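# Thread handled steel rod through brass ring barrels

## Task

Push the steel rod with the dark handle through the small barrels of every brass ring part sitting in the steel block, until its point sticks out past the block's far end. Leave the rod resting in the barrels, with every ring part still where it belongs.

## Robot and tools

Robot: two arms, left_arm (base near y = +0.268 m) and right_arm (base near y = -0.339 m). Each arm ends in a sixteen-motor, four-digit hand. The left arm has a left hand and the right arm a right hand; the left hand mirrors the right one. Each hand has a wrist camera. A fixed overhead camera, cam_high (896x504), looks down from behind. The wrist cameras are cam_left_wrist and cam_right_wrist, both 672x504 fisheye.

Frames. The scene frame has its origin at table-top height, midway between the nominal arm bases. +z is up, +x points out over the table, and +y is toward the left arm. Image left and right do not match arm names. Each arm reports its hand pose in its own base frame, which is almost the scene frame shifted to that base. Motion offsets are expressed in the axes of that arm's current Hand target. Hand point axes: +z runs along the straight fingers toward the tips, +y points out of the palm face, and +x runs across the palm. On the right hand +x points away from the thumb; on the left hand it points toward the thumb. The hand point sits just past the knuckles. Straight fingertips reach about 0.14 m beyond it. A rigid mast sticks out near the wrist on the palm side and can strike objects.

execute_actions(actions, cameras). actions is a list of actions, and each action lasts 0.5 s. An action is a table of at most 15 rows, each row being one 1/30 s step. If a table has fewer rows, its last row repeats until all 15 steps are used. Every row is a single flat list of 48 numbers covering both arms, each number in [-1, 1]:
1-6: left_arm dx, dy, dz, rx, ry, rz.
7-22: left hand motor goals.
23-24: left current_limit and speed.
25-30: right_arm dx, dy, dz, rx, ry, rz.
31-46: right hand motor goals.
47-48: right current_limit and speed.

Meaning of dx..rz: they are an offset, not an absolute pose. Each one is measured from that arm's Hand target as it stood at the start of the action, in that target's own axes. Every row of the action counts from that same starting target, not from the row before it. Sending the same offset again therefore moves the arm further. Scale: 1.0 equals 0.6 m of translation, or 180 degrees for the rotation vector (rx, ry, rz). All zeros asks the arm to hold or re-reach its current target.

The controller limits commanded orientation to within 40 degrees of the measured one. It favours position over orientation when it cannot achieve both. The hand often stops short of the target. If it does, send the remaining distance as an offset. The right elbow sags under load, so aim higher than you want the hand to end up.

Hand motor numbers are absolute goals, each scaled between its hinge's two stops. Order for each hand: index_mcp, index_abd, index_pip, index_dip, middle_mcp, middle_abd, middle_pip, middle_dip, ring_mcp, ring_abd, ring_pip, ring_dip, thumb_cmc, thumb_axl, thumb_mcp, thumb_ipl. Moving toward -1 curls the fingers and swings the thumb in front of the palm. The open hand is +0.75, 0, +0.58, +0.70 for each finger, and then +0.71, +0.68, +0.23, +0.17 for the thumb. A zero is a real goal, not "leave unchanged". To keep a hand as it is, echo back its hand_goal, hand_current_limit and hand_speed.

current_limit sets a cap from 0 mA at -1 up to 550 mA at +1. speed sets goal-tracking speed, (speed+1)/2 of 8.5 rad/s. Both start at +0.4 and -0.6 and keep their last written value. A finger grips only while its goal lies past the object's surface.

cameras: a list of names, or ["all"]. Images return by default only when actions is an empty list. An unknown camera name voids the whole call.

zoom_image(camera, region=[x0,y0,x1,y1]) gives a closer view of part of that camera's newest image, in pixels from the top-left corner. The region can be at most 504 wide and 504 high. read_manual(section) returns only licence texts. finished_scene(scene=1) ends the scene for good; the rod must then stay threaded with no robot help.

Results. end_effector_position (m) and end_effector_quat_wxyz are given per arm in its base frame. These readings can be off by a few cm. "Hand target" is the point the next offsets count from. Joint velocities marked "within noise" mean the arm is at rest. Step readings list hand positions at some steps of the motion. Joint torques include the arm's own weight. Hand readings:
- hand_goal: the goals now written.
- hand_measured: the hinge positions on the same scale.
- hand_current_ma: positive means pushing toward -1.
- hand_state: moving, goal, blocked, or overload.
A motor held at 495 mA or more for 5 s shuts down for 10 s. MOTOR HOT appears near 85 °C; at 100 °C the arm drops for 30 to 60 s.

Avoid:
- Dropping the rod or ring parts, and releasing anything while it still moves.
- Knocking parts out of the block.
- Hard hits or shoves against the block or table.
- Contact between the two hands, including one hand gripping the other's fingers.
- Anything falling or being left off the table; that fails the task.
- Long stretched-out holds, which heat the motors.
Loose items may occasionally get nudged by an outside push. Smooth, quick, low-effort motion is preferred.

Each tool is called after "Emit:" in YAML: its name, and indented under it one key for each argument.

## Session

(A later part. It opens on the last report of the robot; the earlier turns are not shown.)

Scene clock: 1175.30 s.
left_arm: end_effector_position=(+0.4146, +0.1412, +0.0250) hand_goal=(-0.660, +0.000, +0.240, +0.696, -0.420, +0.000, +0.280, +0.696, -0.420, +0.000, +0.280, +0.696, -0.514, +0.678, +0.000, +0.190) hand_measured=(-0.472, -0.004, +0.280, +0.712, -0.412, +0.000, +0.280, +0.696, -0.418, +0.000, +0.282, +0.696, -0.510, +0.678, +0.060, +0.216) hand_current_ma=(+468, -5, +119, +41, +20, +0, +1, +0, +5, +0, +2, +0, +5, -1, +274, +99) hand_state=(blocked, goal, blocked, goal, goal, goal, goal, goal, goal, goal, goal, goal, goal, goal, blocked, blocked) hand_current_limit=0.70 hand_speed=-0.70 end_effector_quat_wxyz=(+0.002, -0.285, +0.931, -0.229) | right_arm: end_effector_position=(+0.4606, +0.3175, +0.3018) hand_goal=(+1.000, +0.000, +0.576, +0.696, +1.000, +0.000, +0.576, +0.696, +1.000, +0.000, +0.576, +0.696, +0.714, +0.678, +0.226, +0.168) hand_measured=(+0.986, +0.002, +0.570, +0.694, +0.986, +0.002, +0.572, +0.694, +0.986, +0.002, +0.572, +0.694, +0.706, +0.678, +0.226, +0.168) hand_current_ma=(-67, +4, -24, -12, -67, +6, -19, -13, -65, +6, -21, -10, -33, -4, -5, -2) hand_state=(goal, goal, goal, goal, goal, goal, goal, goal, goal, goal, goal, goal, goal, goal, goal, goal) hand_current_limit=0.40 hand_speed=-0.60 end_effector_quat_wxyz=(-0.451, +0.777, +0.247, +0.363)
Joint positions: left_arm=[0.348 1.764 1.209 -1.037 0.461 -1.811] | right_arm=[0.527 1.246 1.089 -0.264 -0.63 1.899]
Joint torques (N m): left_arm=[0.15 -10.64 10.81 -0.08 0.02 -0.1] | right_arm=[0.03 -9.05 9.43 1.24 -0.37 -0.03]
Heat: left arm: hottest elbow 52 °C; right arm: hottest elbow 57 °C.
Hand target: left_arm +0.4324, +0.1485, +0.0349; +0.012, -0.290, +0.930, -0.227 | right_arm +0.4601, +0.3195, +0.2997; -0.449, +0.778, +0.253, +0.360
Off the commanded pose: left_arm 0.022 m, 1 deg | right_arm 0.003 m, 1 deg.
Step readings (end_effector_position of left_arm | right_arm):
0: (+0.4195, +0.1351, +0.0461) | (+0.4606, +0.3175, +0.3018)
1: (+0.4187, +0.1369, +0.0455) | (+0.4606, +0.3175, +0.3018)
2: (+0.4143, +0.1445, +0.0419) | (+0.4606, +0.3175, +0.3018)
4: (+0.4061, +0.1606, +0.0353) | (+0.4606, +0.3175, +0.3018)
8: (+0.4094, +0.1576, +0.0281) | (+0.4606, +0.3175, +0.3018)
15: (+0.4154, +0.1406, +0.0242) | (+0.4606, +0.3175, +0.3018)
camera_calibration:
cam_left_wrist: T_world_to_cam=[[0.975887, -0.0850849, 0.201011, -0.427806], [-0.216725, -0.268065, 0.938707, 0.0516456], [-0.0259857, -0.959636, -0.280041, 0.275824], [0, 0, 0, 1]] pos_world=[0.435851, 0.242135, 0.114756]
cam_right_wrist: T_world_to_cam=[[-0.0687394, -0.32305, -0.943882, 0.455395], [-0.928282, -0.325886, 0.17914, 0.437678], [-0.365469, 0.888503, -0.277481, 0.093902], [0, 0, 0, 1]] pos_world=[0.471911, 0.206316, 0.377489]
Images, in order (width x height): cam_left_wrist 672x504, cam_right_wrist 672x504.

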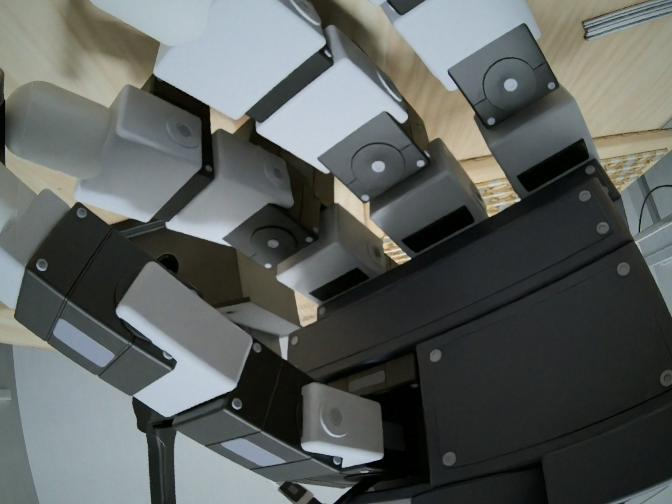

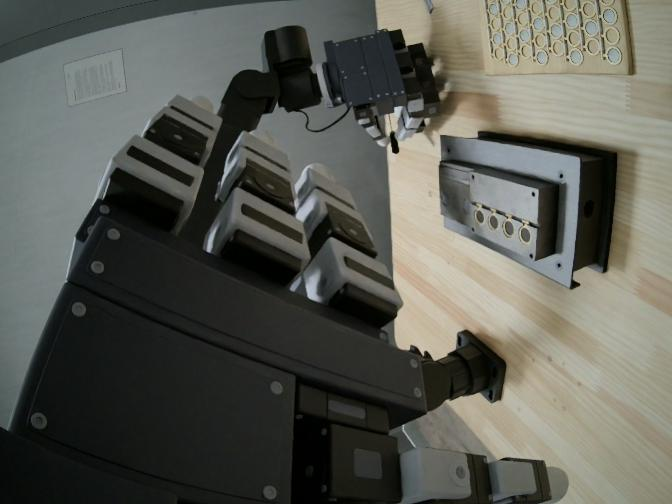

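Emit:
execute_actions:
  actions:
    - [[0.0085,-0.0285,-0.06,0,0,0,-0.66,0,0.24,0.696,-0.42,0,0.28,0.696,-0.42,0,0.28,0.696,-0.514,0.678,0.0,0.19,0.7,-0.7,0,0,0,0,0,0,1,0,0.576,0.696,1,0,0.576,0.696,1,0,0.576,0.696,0.714,0.678,0.226,0.168,0.4,-0.6]]
    - [[0.0085,-0.0285,-0.06,0,0,0,-0.66,0,0.24,0.696,-0.42,0,0.28,0.696,-0.42,0,0.28,0.696,-0.514,0.678,0.0,0.19,0.7,-0.7,0,0,0,0,0,0,1,0,0.576,0.696,1,0,0.576,0.696,1,0,0.576,0.696,0.714,0.678,0.226,0.168,0.4,-0.6]]
  cameras: ["cam_right_wrist","cam_left_wrist"]

Emit:
zoom_image:
  camera: "cam_right_wrist"
  region: [300, 0, 460, 170]

Scene clock: 1183.97 s.
left_arm: end_effector_position=(+0.4115, +0.1401, +0.0932) hand_goal=(-0.660, +0.000, +0.240, +0.696, -0.420, +0.000, +0.280, +0.696, -0.420, +0.000, +0.280, +0.696, -0.514, +0.678, +0.000, +0.190) hand_measured=(-0.472, -0.002, +0.280, +0.712, -0.412, +0.000, +0.280, +0.696, -0.414, +0.000, +0.282, +0.696, -0.516, +0.678, +0.060, +0.216) hand_current_ma=(+468, -2, +119, +41, +20, +0, +1, +0, +12, +0, +2, +0, -5, -1, +274, +99) hand_state=(blocked, goal, blocked, goal, goal, goal, goal, goal, goal, goal, goal, goal, goal, goal, blocked, blocked) hand_current_limit=0.70 hand_speed=-0.70 end_effector_quat_wxyz=(-0.013, -0.290, +0.929, -0.229) | right_arm: end_effector_position=(+0.4606, +0.3175, +0.3018) hand_goal=(+1.000, +0.000, +0.576, +0.696, +1.000, +0.000, +0.576, +0.696, +1.000, +0.000, +0.576, +0.696, +0.714, +0.678, +0.226, +0.168) hand_measured=(+0.986, +0.002, +0.570, +0.694, +0.986, +0.002, +0.572, +0.694, +0.986, +0.002, +0.572, +0.694, +0.706, +0.678, +0.226, +0.168) hand_current_ma=(-67, +4, -24, -12, -67, +6, -19, -13, -65, +6, -21, -10, -33, -4, -5, -2) hand_state=(goal, goal, goal, goal, goal, goal, goal, goal, goal, goal, goal, goal, goal, goal, goal, goal) hand_current_limit=0.40 hand_speed=-0.60 end_effector_quat_wxyz=(-0.451, +0.777, +0.247, +0.363)
Joint positions: left_arm=[0.348 1.697 1.312 -1.238 0.46 -1.816] | right_arm=[0.527 1.246 1.089 -0.264 -0.63 1.899]
Joint torques (N m): left_arm=[0.03 -11.93 11.77 -0.13 0.06 -0.1] | right_arm=[0.03 -9.05 9.42 1.22 -0.38 -0.03]
Heat: left arm: hottest elbow 51 °C; right arm: hottest elbow 57 °C.
Hand target: left_arm +0.4310, +0.1479, +0.1152; +0.012, -0.290, +0.930, -0.227 | right_arm +0.4601, +0.3195, +0.2997; -0.449, +0.778, +0.253, +0.360
Off the commanded pose: left_arm 0.030 m, 3 deg | right_arm 0.003 m, 1 deg.
Step readings (end_effector_position of left_arm | right_arm):
0: (+0.4147, +0.1413, +0.0251) | (+0.4606, +0.3175, +0.3018)
1: (+0.4144, +0.1412, +0.0251) | (+0.4606, +0.3175, +0.3018)
2: (+0.4133, +0.1408, +0.0263) | (+0.4606, +0.3175, +0.3018)
4: (+0.4101, +0.1397, +0.0300) | (+0.4606, +0.3175, +0.3018)
8: (+0.4063, +0.1382, +0.0392) | (+0.4606, +0.3175, +0.3018)
15: (+0.4091, +0.1393, +0.0490) | (+0.4606, +0.3175, +0.3018)
16: (+0.4091, +0.1393, +0.0494) | (+0.4606, +0.3175, +0.3018)
17: (+0.4080, +0.1389, +0.0509) | (+0.4606, +0.3175, +0.3018)
19: (+0.4051, +0.1379, +0.0565) | (+0.4606, +0.3175, +0.3018)
23: (+0.4043, +0.1375, +0.0747) | (+0.4606, +0.3175, +0.3018)
30: (+0.4127, +0.1406, +0.0930) | (+0.4606, +0.3175, +0.3018)
camera_calibration:
cam_left_wrist: T_world_to_cam=[[0.982049, -0.0785594, 0.171486, -0.439323], [-0.186241, -0.259804, 0.947532, -0.0278569], [-0.0298849, -0.962461, -0.269771, 0.294854], [0, 0, 0, 1]] pos_world=[0.43506, 0.242035, 0.181276]
cam_right_wrist: T_world_to_cam=[[-0.0687394, -0.32305, -0.943882, 0.455395], [-0.928282, -0.325886, 0.17914, 0.437678], [-0.365469, 0.888503, -0.277481, 0.093902], [0, 0, 0, 1]] pos_world=[0.471911, 0.206316, 0.377489]
Images, in order (width x height): cam_left_wrist 672x504, cam_right_wrist 672x504.

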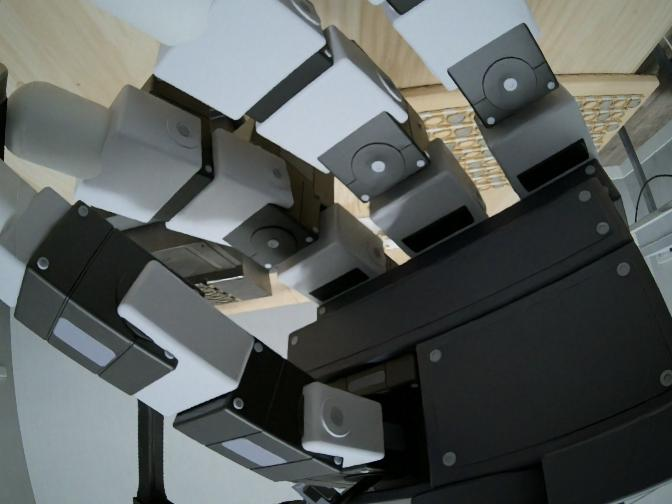

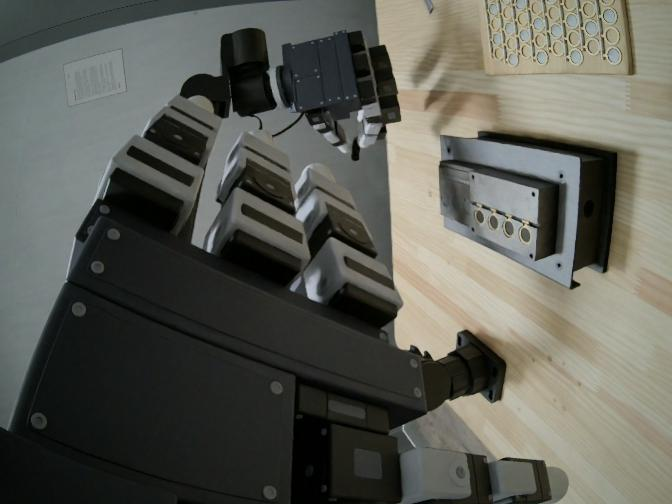

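Scaled by 2.965 from the camera's 672x504 image, which has a finer 960x720 frame.

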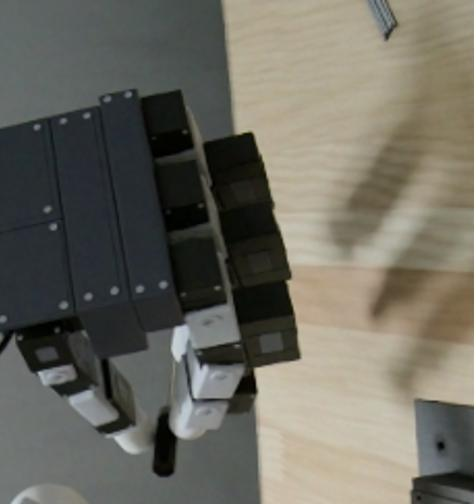

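Emit:
execute_actions:
  actions: []
  cameras: ["cam_high"]

Emit:
zoom_image:
  camera: "cam_high"
  region: [360, 90, 480, 190]

Scene clock: 1193.60 s.
left_arm: end_effector_position=(+0.4115, +0.1401, +0.0932) hand_goal=(-0.660, +0.000, +0.240, +0.696, -0.420, +0.000, +0.280, +0.696, -0.420, +0.000, +0.280, +0.696, -0.514, +0.678, +0.000, +0.190) hand_measured=(-0.472, -0.002, +0.280, +0.712, -0.412, +0.000, +0.280, +0.696, -0.414, +0.000, +0.282, +0.696, -0.516, +0.678, +0.060, +0.216) hand_current_ma=(+468, -2, +119, +41, +20, +0, +1, +0, +12, +0, +2, +0, -5, -1, +274, +99) hand_state=(blocked, goal, blocked, goal, goal, goal, goal, goal, goal, goal, goal, goal, goal, goal, blocked, blocked) hand_current_limit=0.70 hand_speed=-0.70 end_effector_quat_wxyz=(-0.013, -0.290, +0.929, -0.229) | right_arm: end_effector_position=(+0.4606, +0.3175, +0.3018) hand_goal=(+1.000, +0.000, +0.576, +0.696, +1.000, +0.000, +0.576, +0.696, +1.000, +0.000, +0.576, +0.696, +0.714, +0.678, +0.226, +0.168) hand_measured=(+0.986, +0.002, +0.570, +0.694, +0.986, +0.002, +0.572, +0.694, +0.986, +0.002, +0.572, +0.694, +0.706, +0.678, +0.226, +0.168) hand_current_ma=(-67, +4, -24, -12, -67, +6, -19, -13, -65, +6, -21, -10, -33, -4, -5, -2) hand_state=(goal, goal, goal, goal, goal, goal, goal, goal, goal, goal, goal, goal, goal, goal, goal, goal) hand_current_limit=0.40 hand_speed=-0.60 end_effector_quat_wxyz=(-0.451, +0.777, +0.247, +0.363)
Joint positions: left_arm=[0.348 1.697 1.312 -1.238 0.46 -1.816] | right_arm=[0.527 1.246 1.089 -0.264 -0.63 1.899]
Joint velocities: within noise
Joint torques (N m): left_arm=[0.21 -11.93 11.77 -0.18 0.04 -0.12] | right_arm=[0.09 -9 9.43 1.22 -0.37 -0.03]
Heat: left arm: hottest elbow 53 °C; right arm: hottest elbow 57 °C.
Hand target: left_arm +0.4310, +0.1479, +0.1152; +0.012, -0.290, +0.930, -0.227 | right_arm +0.4601, +0.3195, +0.2997; -0.449, +0.778, +0.253, +0.360
Off the commanded pose: left_arm 0.030 m, 3 deg | right_arm 0.003 m, 1 deg.
Images, in order (width x height): cam_high 896x504.

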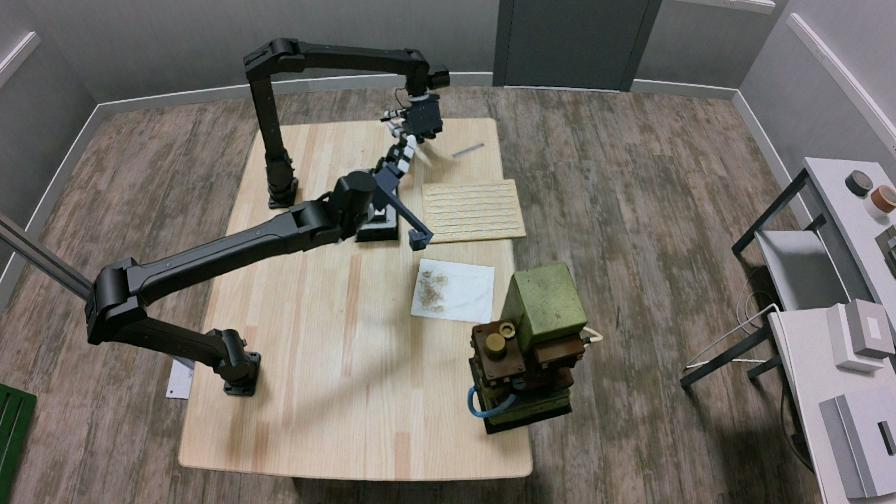

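Scaled by 4.200 from the camera's 896x504 image, which has a finer 1280x720 frame.

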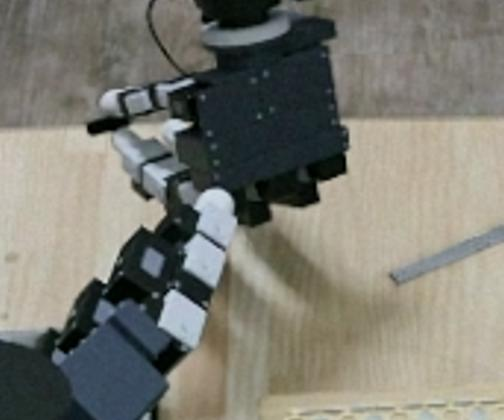

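Emit:
execute_actions:
  actions:
    - [[0.0756,0.0002,-0.0108,-0.0084,0.0681,0.1695,-0.66,0,0.24,0.696,-0.47,0,0.28,0.696,-0.42,0,0.28,0.696,-0.514,0.678,0.0,0.19,0.7,-0.8,0,0,0,0,0,0,1,0,0.576,0.696,1,0,0.576,0.696,1,0,0.576,0.696,0.714,0.678,0.226,0.168,0.4,-0.6]]
    - [[0.0769,-0.0053,-0.0088,-0.0084,0.0681,0.1695,-0.66,0,0.24,0.696,-0.47,0,0.28,0.696,-0.42,0,0.28,0.696,-0.514,0.678,0.0,0.19,0.7,-0.8,0,0,0,0,0,0,1,0,0.576,0.696,1,0,0.576,0.696,1,0,0.576,0.696,0.714,0.678,0.226,0.168,0.4,-0.6]]
  cameras: ["all"]

Emit:
zoom_image:
  camera: "cam_right_wrist"
  region: [280, 0, 460, 190]

Emit:
zoom_image:
  camera: "cam_high"
  region: [360, 70, 480, 190]

Scene clock: 1256.47 s.
left_arm: end_effector_position=(+0.3510, +0.1244, +0.1326) hand_goal=(-0.660, +0.000, +0.240, +0.696, -0.470, +0.000, +0.280, +0.696, -0.420, +0.000, +0.280, +0.696, -0.514, +0.678, +0.000, +0.190) hand_measured=(-0.472, +0.000, +0.280, +0.712, -0.452, +0.000, +0.280, +0.696, -0.414, +0.000, +0.282, +0.696, -0.518, +0.678, +0.060, +0.216) hand_current_ma=(+468, +0, +119, +41, +50, +0, +1, +0, +14, +0, +2, +0, -6, -1, +274, +99) hand_state=(blocked, goal, blocked, goal, goal, goal, goal, goal, goal, goal, goal, goal, goal, goal, blocked, blocked) hand_current_limit=0.70 hand_speed=-0.80 end_effector_quat_wxyz=(-0.069, +0.265, +0.937, -0.217) | right_arm: end_effector_position=(+0.4606, +0.3175, +0.3018) hand_goal=(+1.000, +0.000, +0.576, +0.696, +1.000, +0.000, +0.576, +0.696, +1.000, +0.000, +0.576, +0.696, +0.714, +0.678, +0.226, +0.168) hand_measured=(+0.986, +0.002, +0.570, +0.694, +0.986, +0.002, +0.572, +0.694, +0.986, +0.002, +0.572, +0.694, +0.706, +0.678, +0.226, +0.168) hand_current_ma=(-67, +4, -24, -12, -67, +6, -19, -13, -65, +6, -21, -10, -33, -4, -5, -2) hand_state=(goal, goal, goal, goal, goal, goal, goal, goal, goal, goal, goal, goal, goal, goal, goal, goal) hand_current_limit=0.40 hand_speed=-0.60 end_effector_quat_wxyz=(-0.451, +0.777, +0.247, +0.363)
Joint positions: left_arm=[0.292 1.474 1.156 -1.616 0.287 -0.674] | right_arm=[0.527 1.246 1.089 -0.264 -0.63 1.899]
Joint torques (N m): left_arm=[0.15 -9.23 7.02 -0.58 -0.04 0.13] | right_arm=[0.03 -9.05 9.43 1.22 -0.38 -0.03]
Heat: left arm: hottest elbow 57 °C; right arm: hottest elbow 57 °C.
Hand target: left_arm +0.3466, +0.1252, +0.1350; -0.070, +0.271, +0.935, -0.220 | right_arm +0.4601, +0.3195, +0.2997; -0.449, +0.778, +0.253, +0.360
Off the commanded pose: left_arm 0.005 m, 1 deg | right_arm 0.003 m, 1 deg.
Step readings (end_effector_position of left_arm | right_arm):
0: (+0.4115, +0.1401, +0.0932) | (+0.4606, +0.3175, +0.3018)
1: (+0.4112, +0.1402, +0.0933) | (+0.4606, +0.3175, +0.3018)
2: (+0.4097, +0.1409, +0.0941) | (+0.4606, +0.3175, +0.3018)
4: (+0.4037, +0.1414, +0.0985) | (+0.4606, +0.3175, +0.3018)
8: (+0.3923, +0.1320, +0.1145) | (+0.4606, +0.3175, +0.3018)
15: (+0.3931, +0.1255, +0.1273) | (+0.4606, +0.3175, +0.3018)
16: (+0.3925, +0.1263, +0.1265) | (+0.4606, +0.3175, +0.3018)
17: (+0.3901, +0.1293, +0.1258) | (+0.4606, +0.3175, +0.3018)
19: (+0.3748, +0.1332, +0.1239) | (+0.4606, +0.3175, +0.3018)
23: (+0.3420, +0.1293, +0.1248) | (+0.4606, +0.3175, +0.3018)
30: (+0.3448, +0.1271, +0.1335) | (+0.4606, +0.3175, +0.3018)
camera_calibration:
cam_left_wrist: T_world_to_cam=[[0.327281, -0.897585, 0.295344, -0.0726707], [-0.417245, 0.143161, 0.897447, -0.0429034], [-0.847817, -0.416948, -0.327659, 0.515402], [0, 0, 0, 1]] pos_world=[0.442849, 0.15581, 0.228843]
cam_right_wrist: T_world_to_cam=[[-0.0687394, -0.32305, -0.943882, 0.455395], [-0.928282, -0.325886, 0.17914, 0.437678], [-0.365469, 0.888503, -0.277481, 0.093902], [0, 0, 0, 1]] pos_world=[0.471911, 0.206316, 0.377489]

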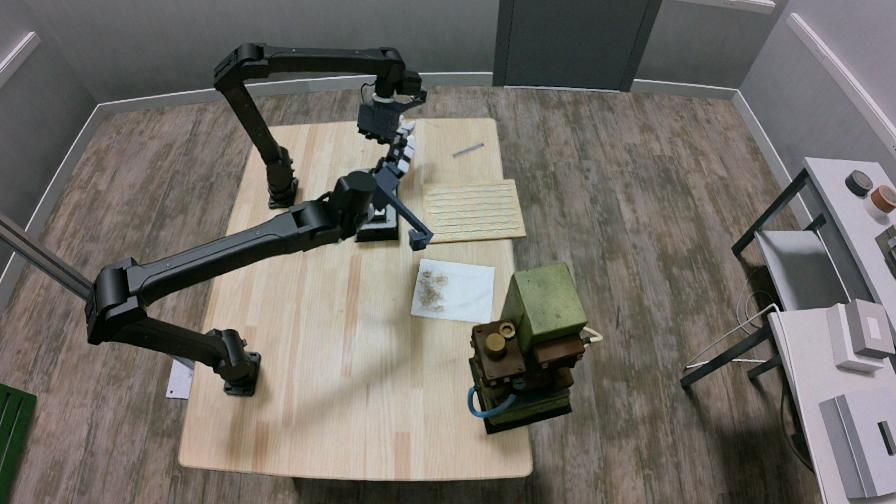

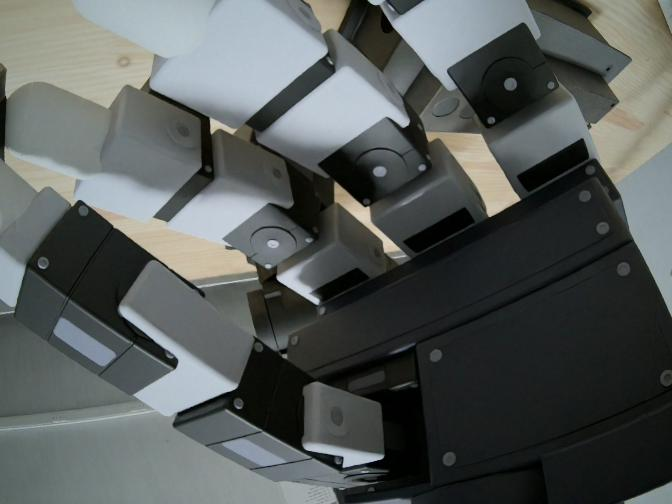

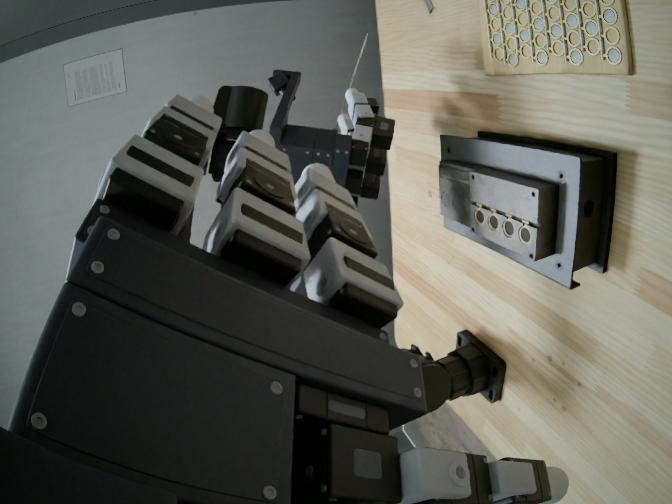

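Scaled by 2.653 from the camera's 672x504 image, which has a finer 960x720 frame.

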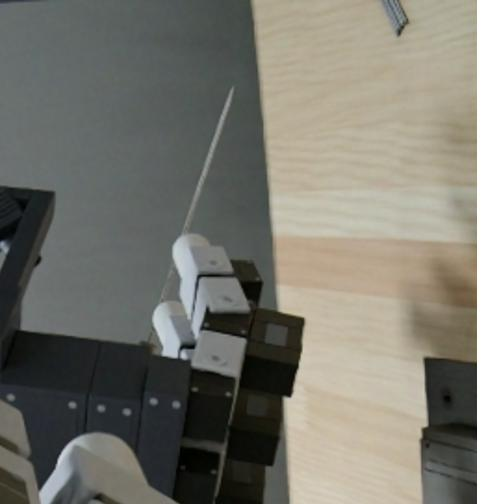

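Scaled by 4.200 from the camera's 896x504 image, which has a finer 1280x720 frame.

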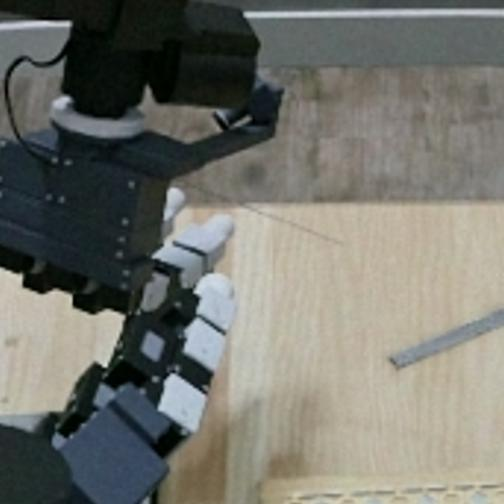

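Emit:
execute_actions:
  actions:
    - [[0.0741,-0.0109,-0.0065,-0.0084,0.0681,0.1695,-0.66,0,0.24,0.696,-0.47,0,0.28,0.696,-0.42,0,0.28,0.696,-0.514,0.678,0.0,0.19,0.7,-0.8,0,0,0,0,0,0,1,0,0.576,0.696,1,0,0.576,0.696,1,0,0.576,0.696,0.714,0.678,0.226,0.168,0.4,-0.6]]
    - [[0.0691,-0.0141,-0.0046,-0.0084,0.0681,0.1695,-0.66,0,0.24,0.696,-0.47,0,0.28,0.696,-0.42,0,0.28,0.696,-0.514,0.678,0.0,0.19,0.7,-0.8,0,0,0,0,0,0,1,0,0.576,0.696,1,0,0.576,0.696,1,0,0.576,0.696,0.714,0.678,0.226,0.168,0.4,-0.6]]
  cameras: ["all"]

Emit:
zoom_image:
  camera: "cam_right_wrist"
  region: [280, 0, 460, 190]

Emit:
zoom_image:
  camera: "cam_high"
  region: [330, 70, 450, 190]

Scene clock: 1279.03 s.
left_arm: end_effector_position=(+0.2832, +0.1763, +0.1455) hand_goal=(-0.660, +0.000, +0.240, +0.696, -0.470, +0.000, +0.280, +0.696, -0.420, +0.000, +0.280, +0.696, -0.514, +0.678, +0.000, +0.190) hand_measured=(-0.472, +0.000, +0.280, +0.712, -0.452, +0.000, +0.280, +0.696, -0.414, +0.000, +0.282, +0.696, -0.518, +0.678, +0.060, +0.216) hand_current_ma=(+467, +0, +119, +41, +48, +0, +1, +0, +15, +0, +2, +0, -6, -1, +274, +99) hand_state=(blocked, goal, blocked, goal, goal, goal, goal, goal, goal, goal, goal, goal, goal, goal, blocked, blocked) hand_current_limit=0.70 hand_speed=-0.80 end_effector_quat_wxyz=(-0.141, +0.742, +0.639, -0.147) | right_arm: end_effector_position=(+0.4606, +0.3175, +0.3018) hand_goal=(+1.000, +0.000, +0.576, +0.696, +1.000, +0.000, +0.576, +0.696, +1.000, +0.000, +0.576, +0.696, +0.714, +0.678, +0.226, +0.168) hand_measured=(+0.986, +0.002, +0.570, +0.694, +0.986, +0.002, +0.572, +0.694, +0.986, +0.002, +0.572, +0.694, +0.706, +0.678, +0.226, +0.168) hand_current_ma=(-67, +4, -24, -12, -67, +6, -19, -13, -65, +6, -21, -10, -33, -4, -5, -2) hand_state=(goal, goal, goal, goal, goal, goal, goal, goal, goal, goal, goal, goal, goal, goal, goal, goal) hand_current_limit=0.40 hand_speed=-0.60 end_effector_quat_wxyz=(-0.451, +0.777, +0.247, +0.363)
Joint positions: left_arm=[0.54 1.269 0.995 -1.642 -0.224 0.649] | right_arm=[0.527 1.246 1.089 -0.264 -0.63 1.899]
Joint torques (N m): left_arm=[1.14 -5.77 7.56 0.51 0.01 0.18] | right_arm=[0.09 -9.05 9.42 1.24 -0.37 -0.03]
Heat: left arm: hottest elbow 52 °C; right arm: hottest elbow 57 °C.
Hand target: left_arm +0.2836, +0.1807, +0.1469; -0.131, +0.744, +0.639, -0.142 | right_arm +0.4601, +0.3195, +0.2997; -0.449, +0.778, +0.253, +0.360
Off the commanded pose: left_arm 0.005 m, 1 deg | right_arm 0.003 m, 1 deg.
Step readings (end_effector_position of left_arm | right_arm):
0: (+0.3510, +0.1244, +0.1326) | (+0.4606, +0.3175, +0.3018)
1: (+0.3507, +0.1254, +0.1325) | (+0.4606, +0.3175, +0.3018)
2: (+0.3484, +0.1304, +0.1324) | (+0.4606, +0.3175, +0.3018)
4: (+0.3354, +0.1386, +0.1317) | (+0.4606, +0.3175, +0.3018)
8: (+0.3065, +0.1422, +0.1340) | (+0.4606, +0.3175, +0.3018)
15: (+0.3064, +0.1459, +0.1416) | (+0.4606, +0.3175, +0.3018)
16: (+0.3067, +0.1470, +0.1415) | (+0.4606, +0.3175, +0.3018)
17: (+0.3052, +0.1526, +0.1418) | (+0.4606, +0.3175, +0.3018)
19: (+0.2971, +0.1661, +0.1422) | (+0.4606, +0.3175, +0.3018)
23: (+0.2779, +0.1818, +0.1438) | (+0.4606, +0.3175, +0.3018)
30: (+0.2798, +0.1833, +0.1468) | (+0.4606, +0.3175, +0.3018)
camera_calibration:
cam_left_wrist: T_world_to_cam=[[-0.701829, -0.644133, 0.304186, 0.237807], [-0.075406, 0.491799, 0.867437, -0.24415], [-0.708343, 0.585855, -0.39373, 0.277088], [0, 0, 0, 1]] pos_world=[0.344763, 0.110919, 0.248546]
cam_right_wrist: T_world_to_cam=[[-0.0687394, -0.32305, -0.943882, 0.455395], [-0.928282, -0.325886, 0.17914, 0.437678], [-0.365469, 0.888503, -0.277481, 0.093902], [0, 0, 0, 1]] pos_world=[0.471911, 0.206316, 0.377489]

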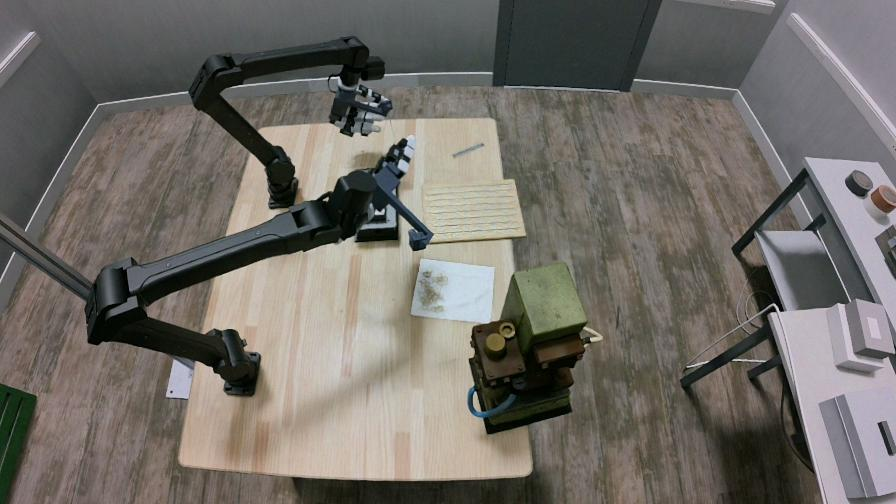

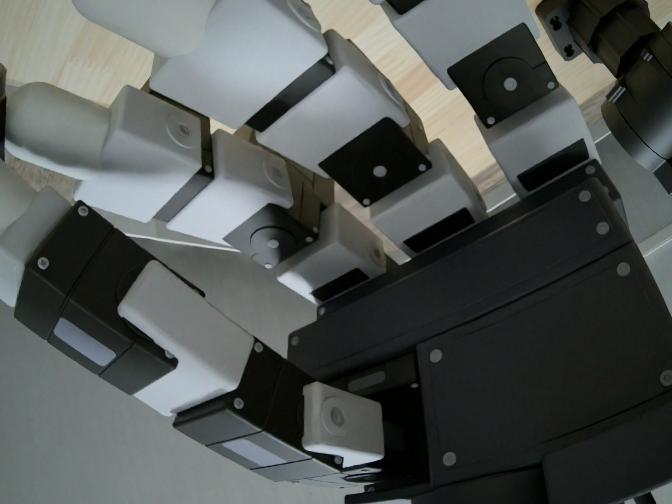

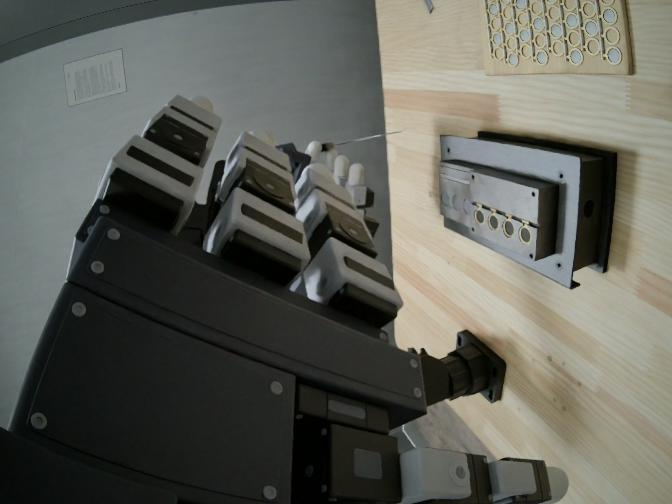

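Scaled by 2.653 from the camera's 672x504 image, which has a finer 960x720 frame.

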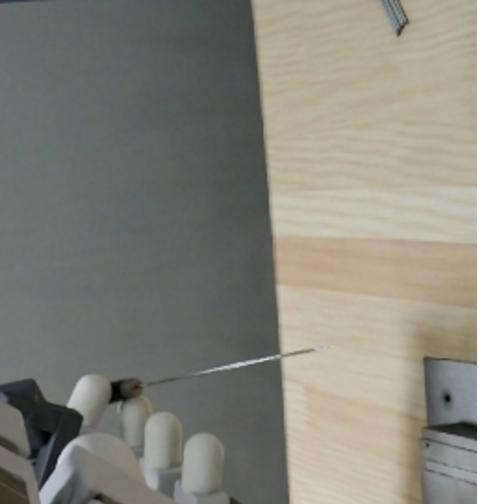

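Scaled by 4.200 from the camera's 896x504 image, which has a finer 1280x720 frame.

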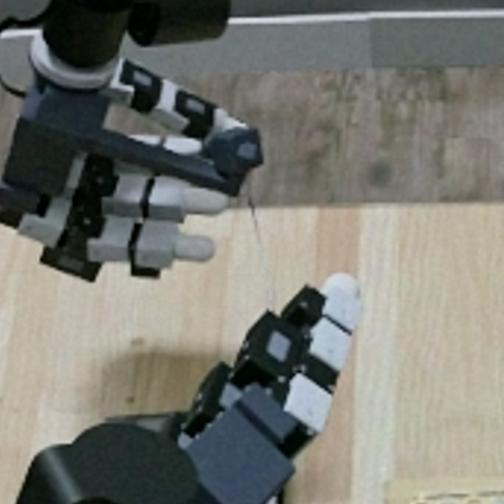

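Emit:
execute_actions:
  actions:
    - [[-0.0547,-0.0392,0.0537,0,0,0.0667,-0.66,0,0.24,0.696,-0.45,0,-0.95,0.6,-0.45,0,-0.95,0.6,-0.514,0.678,0.0,0.19,0.7,-0.6,0,0,0,0,0,0,1,0,0.576,0.696,1,0,0.576,0.696,1,0,0.576,0.696,0.714,0.678,0.226,0.168,0.4,-0.6]]
    - [[0,0,0,0,0,0,-0.66,0,0.24,0.696,-0.45,0,-0.95,0.6,-0.45,0,-0.95,0.6,-0.514,0.678,0.0,0.19,0.7,-0.6,0,0,0,0,0,0,1,0,0.576,0.696,1,0,0.576,0.696,1,0,0.576,0.696,0.714,0.678,0.226,0.168,0.4,-0.6]]
  cameras: ["cam_high","cam_right_wrist"]

Emit:
zoom_image:
  camera: "cam_right_wrist"
  region: [300, 90, 640, 300]

Emit:
zoom_image:
  camera: "cam_high"
  region: [310, 70, 430, 250]

Scene clock: 1348.37 s.
left_arm: end_effector_position=(+0.2470, +0.1493, +0.1258) hand_goal=(-0.660, +0.000, +0.240, +0.696, -0.450, +0.000, -0.950, +0.600, -0.450, +0.000, -0.950, +0.600, -0.514, +0.678, +0.000, +0.190) hand_measured=(-0.472, +0.000, +0.280, +0.712, -0.442, +0.000, -0.946, +0.604, -0.434, +0.000, -0.946, +0.602, -0.516, +0.678, +0.060, +0.216) hand_current_ma=(+467, +0, +119, +41, +17, +0, +7, +5, +39, +0, +8, +5, -5, -1, +274, +99) hand_state=(blocked, goal, blocked, goal, goal, goal, goal, goal, goal, goal, goal, goal, goal, goal, blocked, blocked) hand_current_limit=0.70 hand_speed=-0.60 end_effector_quat_wxyz=(-0.119, +0.808, +0.554, -0.162) | right_arm: end_effector_position=(+0.4606, +0.3175, +0.3018) hand_goal=(+1.000, +0.000, +0.576, +0.696, +1.000, +0.000, +0.576, +0.696, +1.000, +0.000, +0.576, +0.696, +0.714, +0.678, +0.226, +0.168) hand_measured=(+0.986, +0.002, +0.570, +0.694, +0.986, +0.002, +0.572, +0.694, +0.986, +0.002, +0.572, +0.694, +0.706, +0.678, +0.226, +0.168) hand_current_ma=(-67, +4, -24, -12, -67, +6, -19, -13, -65, +6, -21, -10, -33, -4, -5, -2) hand_state=(goal, goal, goal, goal, goal, goal, goal, goal, goal, goal, goal, goal, goal, goal, goal, goal) hand_current_limit=0.40 hand_speed=-0.60 end_effector_quat_wxyz=(-0.451, +0.777, +0.247, +0.363)
Joint positions: left_arm=[0.589 1.187 0.875 -1.594 -0.231 0.917] | right_arm=[0.527 1.246 1.089 -0.264 -0.63 1.899]
Joint torques (N m): left_arm=[1.44 -5.54 6.99 0.36 0.06 0.17] | right_arm=[0.03 -9.05 9.43 1.24 -0.37 -0.03]
Heat: left arm: hottest elbow 46 °C; right arm: hottest elbow 57 °C.
Hand target: left_arm +0.2452, +0.1522, +0.1273; -0.115, +0.807, +0.558, -0.155 | right_arm +0.4601, +0.3195, +0.2997; -0.449, +0.778, +0.253, +0.360
Off the commanded pose: left_arm 0.004 m, 1 deg | right_arm 0.003 m, 1 deg.
Step readings (end_effector_position of left_arm | right_arm):
0: (+0.2832, +0.1763, +0.1455) | (+0.4606, +0.3175, +0.3018)
1: (+0.2831, +0.1762, +0.1453) | (+0.4606, +0.3175, +0.3018)
2: (+0.2822, +0.1753, +0.1440) | (+0.4606, +0.3175, +0.3018)
4: (+0.2745, +0.1700, +0.1376) | (+0.4606, +0.3175, +0.3018)
8: (+0.2510, +0.1556, +0.1256) | (+0.4606, +0.3175, +0.3018)
15: (+0.2466, +0.1513, +0.1258) | (+0.4606, +0.3175, +0.3018)
16: (+0.2467, +0.1510, +0.1258) | (+0.4606, +0.3175, +0.3018)
17: (+0.2468, +0.1508, +0.1258) | (+0.4606, +0.3175, +0.3018)
19: (+0.2469, +0.1504, +0.1258) | (+0.4606, +0.3175, +0.3018)
23: (+0.2470, +0.1499, +0.1258) | (+0.4606, +0.3175, +0.3018)
30: (+0.2470, +0.1494, +0.1258) | (+0.4606, +0.3175, +0.3018)
camera_calibration:
cam_right_wrist: T_world_to_cam=[[-0.0687394, -0.32305, -0.943882, 0.455395], [-0.928282, -0.325886, 0.17914, 0.437678], [-0.365469, 0.888503, -0.277481, 0.093902], [0, 0, 0, 1]] pos_world=[0.471911, 0.206316, 0.377489]
Images, in order (width x height): cam_high 896x504, cam_right_wrist 672x504.

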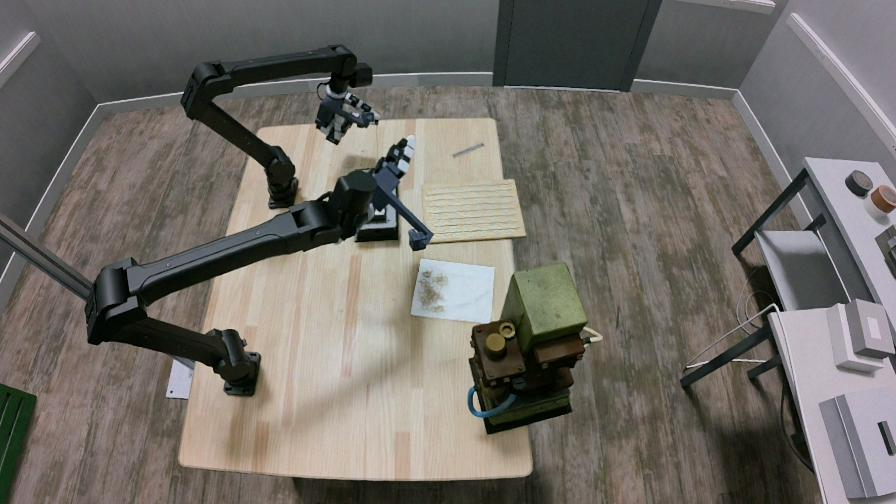

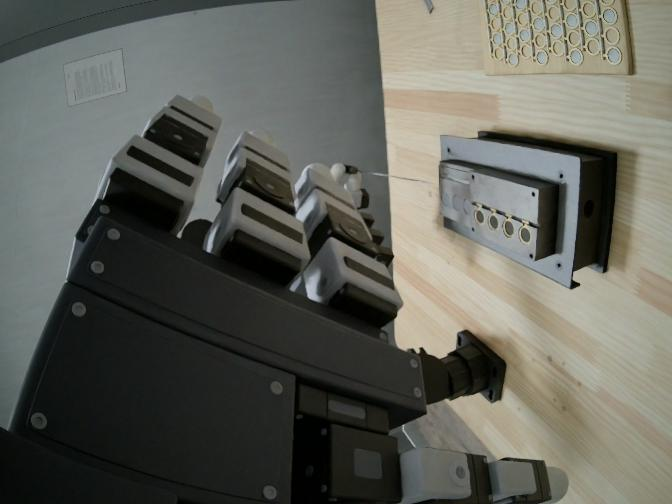

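Scaled by 1.482 from the camera's 672x504 image, which has a finer 960x720 frame.

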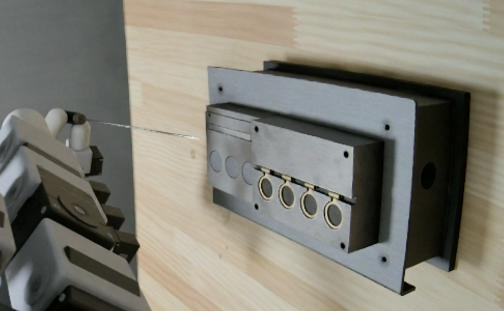

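Scaled by 2.800 from the camera's 896x504 image, which has a finer 1280x720 frame.

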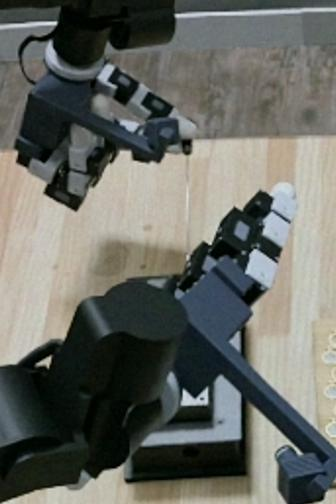

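Emit:
execute_actions:
  actions:
    - [[0.0022,-0.0092,0.0395,0,0,0.0191,-0.66,0,0.24,0.696,-0.45,0,-0.95,0.6,-0.45,0,-0.95,0.6,-0.514,0.678,0.0,0.19,0.7,-0.6,-0.0047,-0.0215,0.2047,0.0876,-0.0573,-0.0374,1,0,0.576,0.696,1,0,0.576,0.696,1,0,0.576,0.696,0.714,0.678,0.226,0.168,0.4,-0.6]]
    - [[0,0,0,0,0,0,-0.66,0,0.24,0.696,-0.45,0,-0.95,0.6,-0.45,0,-0.95,0.6,-0.514,0.678,0.0,0.19,0.7,-0.6,0.0313,0.0365,0.2,0.0876,-0.0573,-0.0374,1,0,0.576,0.696,1,0,0.576,0.696,1,0,0.576,0.696,0.714,0.678,0.226,0.168,0.4,-0.6]]
  cameras: ["cam_high","cam_right_wrist"]

Emit:
zoom_image:
  camera: "cam_high"
  region: [310, 70, 430, 250]

Scene clock: 1430.30 s.
left_arm: end_effector_position=(+0.2339, +0.1527, +0.1070) hand_goal=(-0.660, +0.000, +0.240, +0.696, -0.450, +0.000, -0.950, +0.600, -0.450, +0.000, -0.950, +0.600, -0.514, +0.678, +0.000, +0.190) hand_measured=(-0.472, +0.000, +0.280, +0.712, -0.442, +0.000, -0.946, +0.604, -0.436, +0.000, -0.946, +0.602, -0.516, +0.678, +0.060, +0.216) hand_current_ma=(+468, +0, +119, +41, +17, +0, +6, +5, +36, +0, +7, +5, -5, -1, +274, +99) hand_state=(blocked, goal, blocked, goal, goal, goal, goal, goal, goal, goal, goal, goal, goal, goal, blocked, blocked) hand_current_limit=0.70 hand_speed=-0.60 end_effector_quat_wxyz=(-0.113, +0.824, +0.531, -0.163) | right_arm: end_effector_position=(+0.5082, +0.5397, +0.2032) hand_goal=(+1.000, +0.000, +0.576, +0.696, +1.000, +0.000, +0.576, +0.696, +1.000, +0.000, +0.576, +0.696, +0.714, +0.678, +0.226, +0.168) hand_measured=(+0.990, +0.002, +0.572, +0.694, +0.990, +0.002, +0.572, +0.694, +0.990, +0.002, +0.572, +0.694, +0.706, +0.678, +0.226, +0.168) hand_current_ma=(-49, +5, -21, -12, -51, +6, -17, -13, -51, +7, -19, -10, -33, -4, -5, -2) hand_state=(goal, goal, goal, goal, goal, goal, goal, goal, goal, goal, goal, goal, goal, goal, goal, goal) hand_current_limit=0.40 hand_speed=-0.60 end_effector_quat_wxyz=(-0.551, +0.655, +0.486, +0.176)
Joint positions: left_arm=[0.642 1.185 0.821 -1.525 -0.245 1.029] | right_arm=[0.659 1.909 1.682 -0.599 -1.104 1.426]
Joint torques (N m): left_arm=[1.38 -5.01 6.8 0.51 -0.04 0.16] | right_arm=[-1.55 -18.43 11.55 0.59 -0.88 0.02]
Heat: left arm: hottest elbow 46 °C; right arm: hottest elbow 58 °C.
Hand target: left_arm +0.2320, +0.1558, +0.1073; -0.111, +0.823, +0.534, -0.158 | right_arm +0.5201, +0.5474, +0.2260; -0.546, +0.644, +0.503, +0.185
Off the commanded pose: left_arm 0.004 m, 1 deg | right_arm 0.027 m, 3 deg.
Step readings (end_effector_position of left_arm | right_arm):
0: (+0.2470, +0.1493, +0.1258) | (+0.4606, +0.3175, +0.3018)
1: (+0.2470, +0.1493, +0.1257) | (+0.4600, +0.3185, +0.3016)
2: (+0.2469, +0.1497, +0.1247) | (+0.4564, +0.3247, +0.2994)
4: (+0.2446, +0.1518, +0.1200) | (+0.4517, +0.3462, +0.2946)
8: (+0.2346, +0.1535, +0.1093) | (+0.4573, +0.3951, +0.2624)
15: (+0.2337, +0.1534, +0.1070) | (+0.4674, +0.4213, +0.2088)
16: (+0.2338, +0.1533, +0.1070) | (+0.4676, +0.4226, +0.2100)
17: (+0.2338, +0.1532, +0.1070) | (+0.4664, +0.4281, +0.2136)
19: (+0.2340, +0.1531, +0.1070) | (+0.4709, +0.4522, +0.2294)
23: (+0.2340, +0.1528, +0.1070) | (+0.4932, +0.5051, +0.2447)
30: (+0.2339, +0.1528, +0.1070) | (+0.5008, +0.5342, +0.1986)
camera_calibration:
cam_right_wrist: T_world_to_cam=[[0.119469, -0.305705, -0.944601, 0.332554], [-0.504772, -0.837979, 0.207357, 0.627347], [-0.854946, 0.452036, -0.254423, 0.366201], [0, 0, 0, 1]] pos_world=[0.59002, 0.46183, 0.277216]
Images, in order (width x height): cam_high 896x504, cam_right_wrist 672x504.

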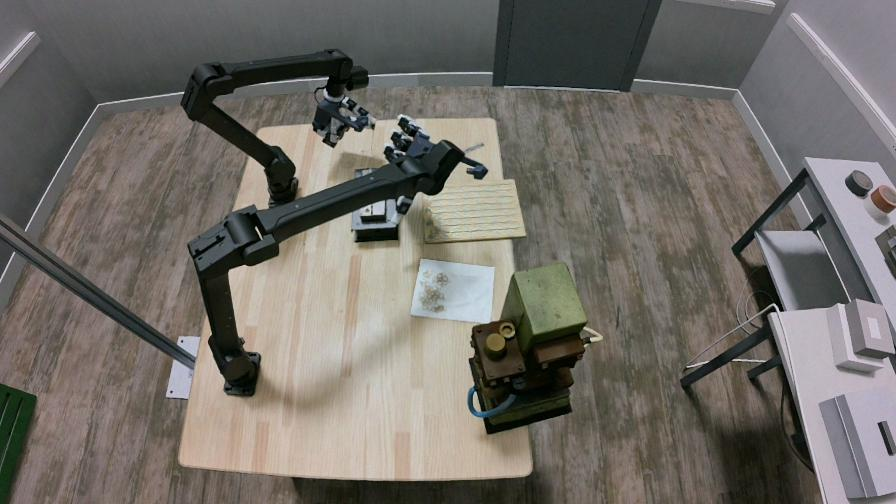

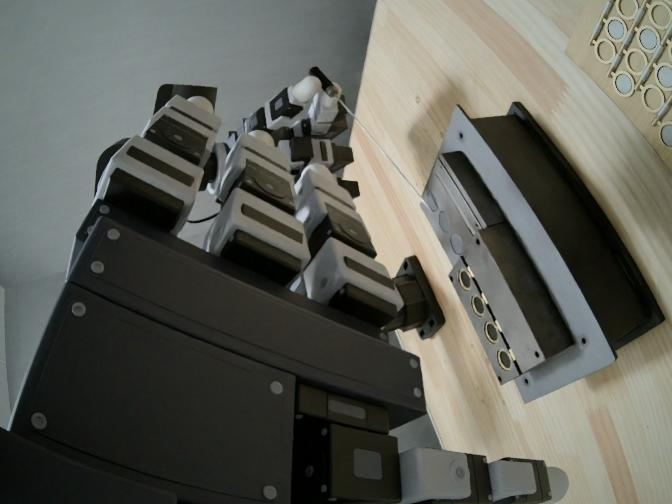

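Scaled by 2.800 from the camera's 896x504 image, which has a finer 1280x720 frame.

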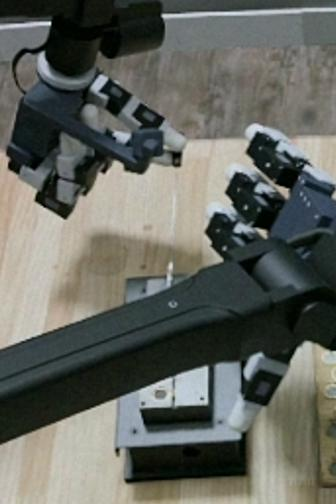

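Emit:
zoom_image:
  camera: "cam_right_wrist"
  region: [310, 60, 560, 250]

Emit:
zoom_image:
  camera: "cam_right_wrist"
  region: [390, 130, 590, 390]

Emit:
zoom_image:
  camera: "cam_high"
  region: [345, 115, 405, 225]

Scaled by 2.016 from the camera's 672x504 image, which has a finer 960x720 frame.

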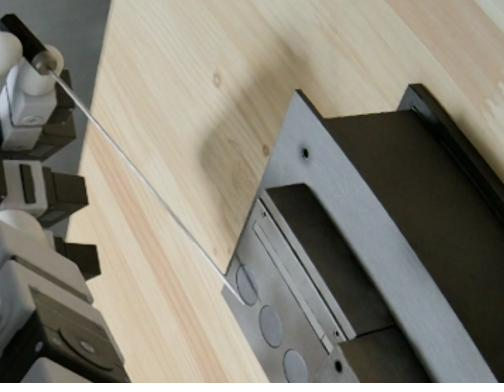

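Scaled by 1.938 from the camera's 672x504 image, which has a finer 960x720 frame.

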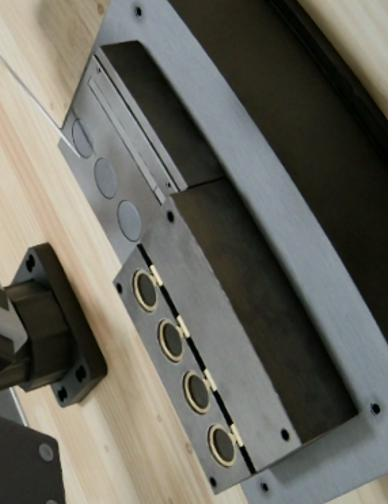

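Scaled by 4.582 from the camera's 896x504 image, which has a finer 1280x720 frame.

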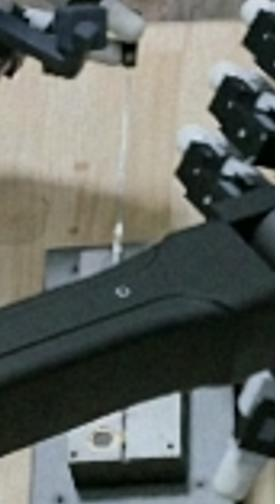

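Emit:
execute_actions:
  actions:
    - [[-0.0053,0.0192,0.0102,-0.0226,-0.0498,0.0113,-0.66,0,0.24,0.696,-0.45,0,-0.95,0.6,-0.45,0,-0.95,0.6,-0.514,0.678,0.0,0.19,0.7,-0.6,0,0,0,0,0,0,1,0,0.576,0.696,1,0,0.576,0.696,1,0,0.576,0.696,0.714,0.678,0.226,0.168,0.4,-0.6]]
  cameras: ["cam_high","cam_right_wrist"]

Emit:
zoom_image:
  camera: "cam_right_wrist"
  region: [310, 60, 560, 250]

Emit:
zoom_image:
  camera: "cam_right_wrist"
  region: [390, 130, 590, 390]

Emit:
zoom_image:
  camera: "cam_high"
  region: [345, 115, 405, 225]

Scene clock: 1471.60 s.
left_arm: end_effector_position=(+0.2347, +0.1422, +0.0900) hand_goal=(-0.660, +0.000, +0.240, +0.696, -0.450, +0.000, -0.950, +0.600, -0.450, +0.000, -0.950, +0.600, -0.514, +0.678, +0.000, +0.190) hand_measured=(-0.472, +0.002, +0.280, +0.712, -0.442, +0.000, -0.946, +0.604, -0.436, +0.000, -0.946, +0.602, -0.516, +0.678, +0.060, +0.216) hand_current_ma=(+468, +2, +119, +41, +17, +0, +6, +5, +35, +0, +7, +5, -4, -1, +274, +99) hand_state=(blocked, goal, blocked, goal, goal, goal, goal, goal, goal, goal, goal, goal, goal, goal, blocked, blocked) hand_current_limit=0.70 hand_speed=-0.60 end_effector_quat_wxyz=(-0.040, +0.821, +0.530, -0.209) | right_arm: end_effector_position=(+0.5078, +0.5392, +0.2146) hand_goal=(+1.000, +0.000, +0.576, +0.696, +1.000, +0.000, +0.576, +0.696, +1.000, +0.000, +0.576, +0.696, +0.714, +0.678, +0.226, +0.168) hand_measured=(+0.990, +0.002, +0.572, +0.694, +0.990, +0.002, +0.572, +0.694, +0.990, +0.002, +0.572, +0.694, +0.706, +0.678, +0.226, +0.168) hand_current_ma=(-49, +5, -21, -12, -51, +6, -17, -13, -51, +7, -19, -10, -33, -4, -5, -2) hand_state=(goal, goal, goal, goal, goal, goal, goal, goal, goal, goal, goal, goal, goal, goal, goal, goal) hand_current_limit=0.40 hand_speed=-0.60 end_effector_quat_wxyz=(-0.547, +0.653, +0.496, +0.173)
Joint positions: left_arm=[0.701 1.269 0.821 -1.533 -0.13 1.099] | right_arm=[0.659 1.909 1.721 -0.678 -1.104 1.377]
Joint torques (N m): left_arm=[1.38 -4.54 8.7 -0.87 0.19 0.21] | right_arm=[-0.5 -17.14 12.31 0.53 -0.96 -0.01]
Heat: left arm: hottest elbow 44 °C; right arm: hottest elbow 60 °C.
Hand target: left_arm +0.2382, +0.1483, +0.0980; -0.037, +0.821, +0.531, -0.205 | right_arm +0.5201, +0.5474, +0.2259; -0.546, +0.644, +0.504, +0.185
Off the commanded pose: left_arm 0.011 m, 1 deg | right_arm 0.019 m, 2 deg.
Step readings (end_effector_position of left_arm | right_arm):
0: (+0.2339, +0.1527, +0.1070) | (+0.5082, +0.5397, +0.2032)
1: (+0.2342, +0.1524, +0.1070) | (+0.5081, +0.5396, +0.2031)
2: (+0.2357, +0.1502, +0.1071) | (+0.5077, +0.5393, +0.2031)
4: (+0.2388, +0.1456, +0.1053) | (+0.5066, +0.5384, +0.2037)
8: (+0.2366, +0.1451, +0.0946) | (+0.5068, +0.5385, +0.2090)
15: (+0.2349, +0.1429, +0.0898) | (+0.5081, +0.5394, +0.2149)
camera_calibration:
cam_right_wrist: T_world_to_cam=[[0.13603, -0.31232, -0.940187, 0.33734], [-0.493205, -0.844398, 0.209141, 0.621542], [-0.859211, 0.435256, -0.268902, 0.383335], [0, 0, 0, 1]] pos_world=[0.590025, 0.463338, 0.290253]
Images, in order (width x height): cam_high 896x504, cam_right_wrist 672x504.

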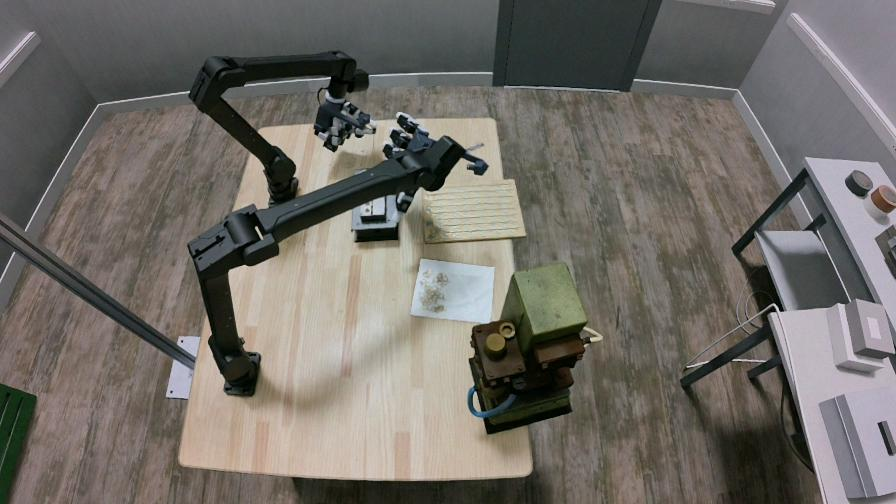

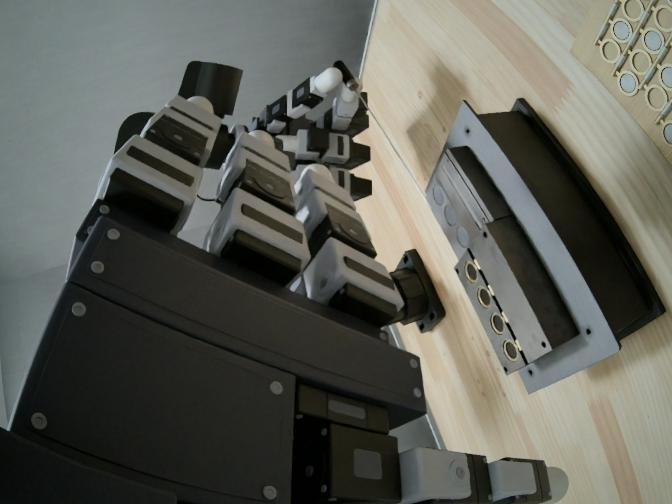

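Scaled by 2.016 from the camera's 672x504 image, which has a finer 960x720 frame.

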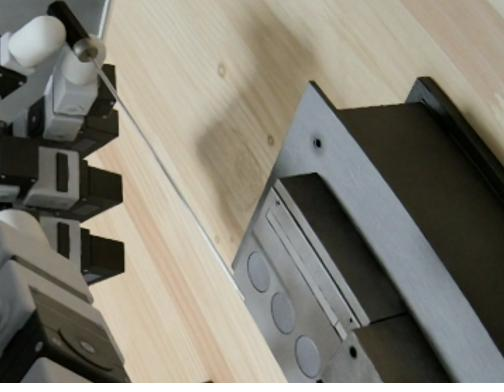

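Scaled by 1.938 from the camera's 672x504 image, which has a finer 960x720 frame.

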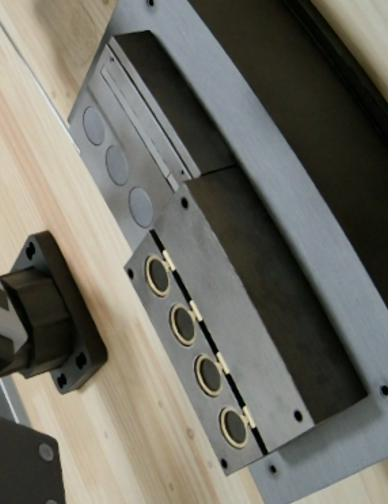

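Scaled by 4.582 from the camera's 896x504 image, which has a finer 1280x720 frame.

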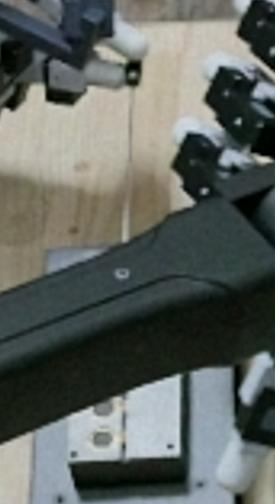

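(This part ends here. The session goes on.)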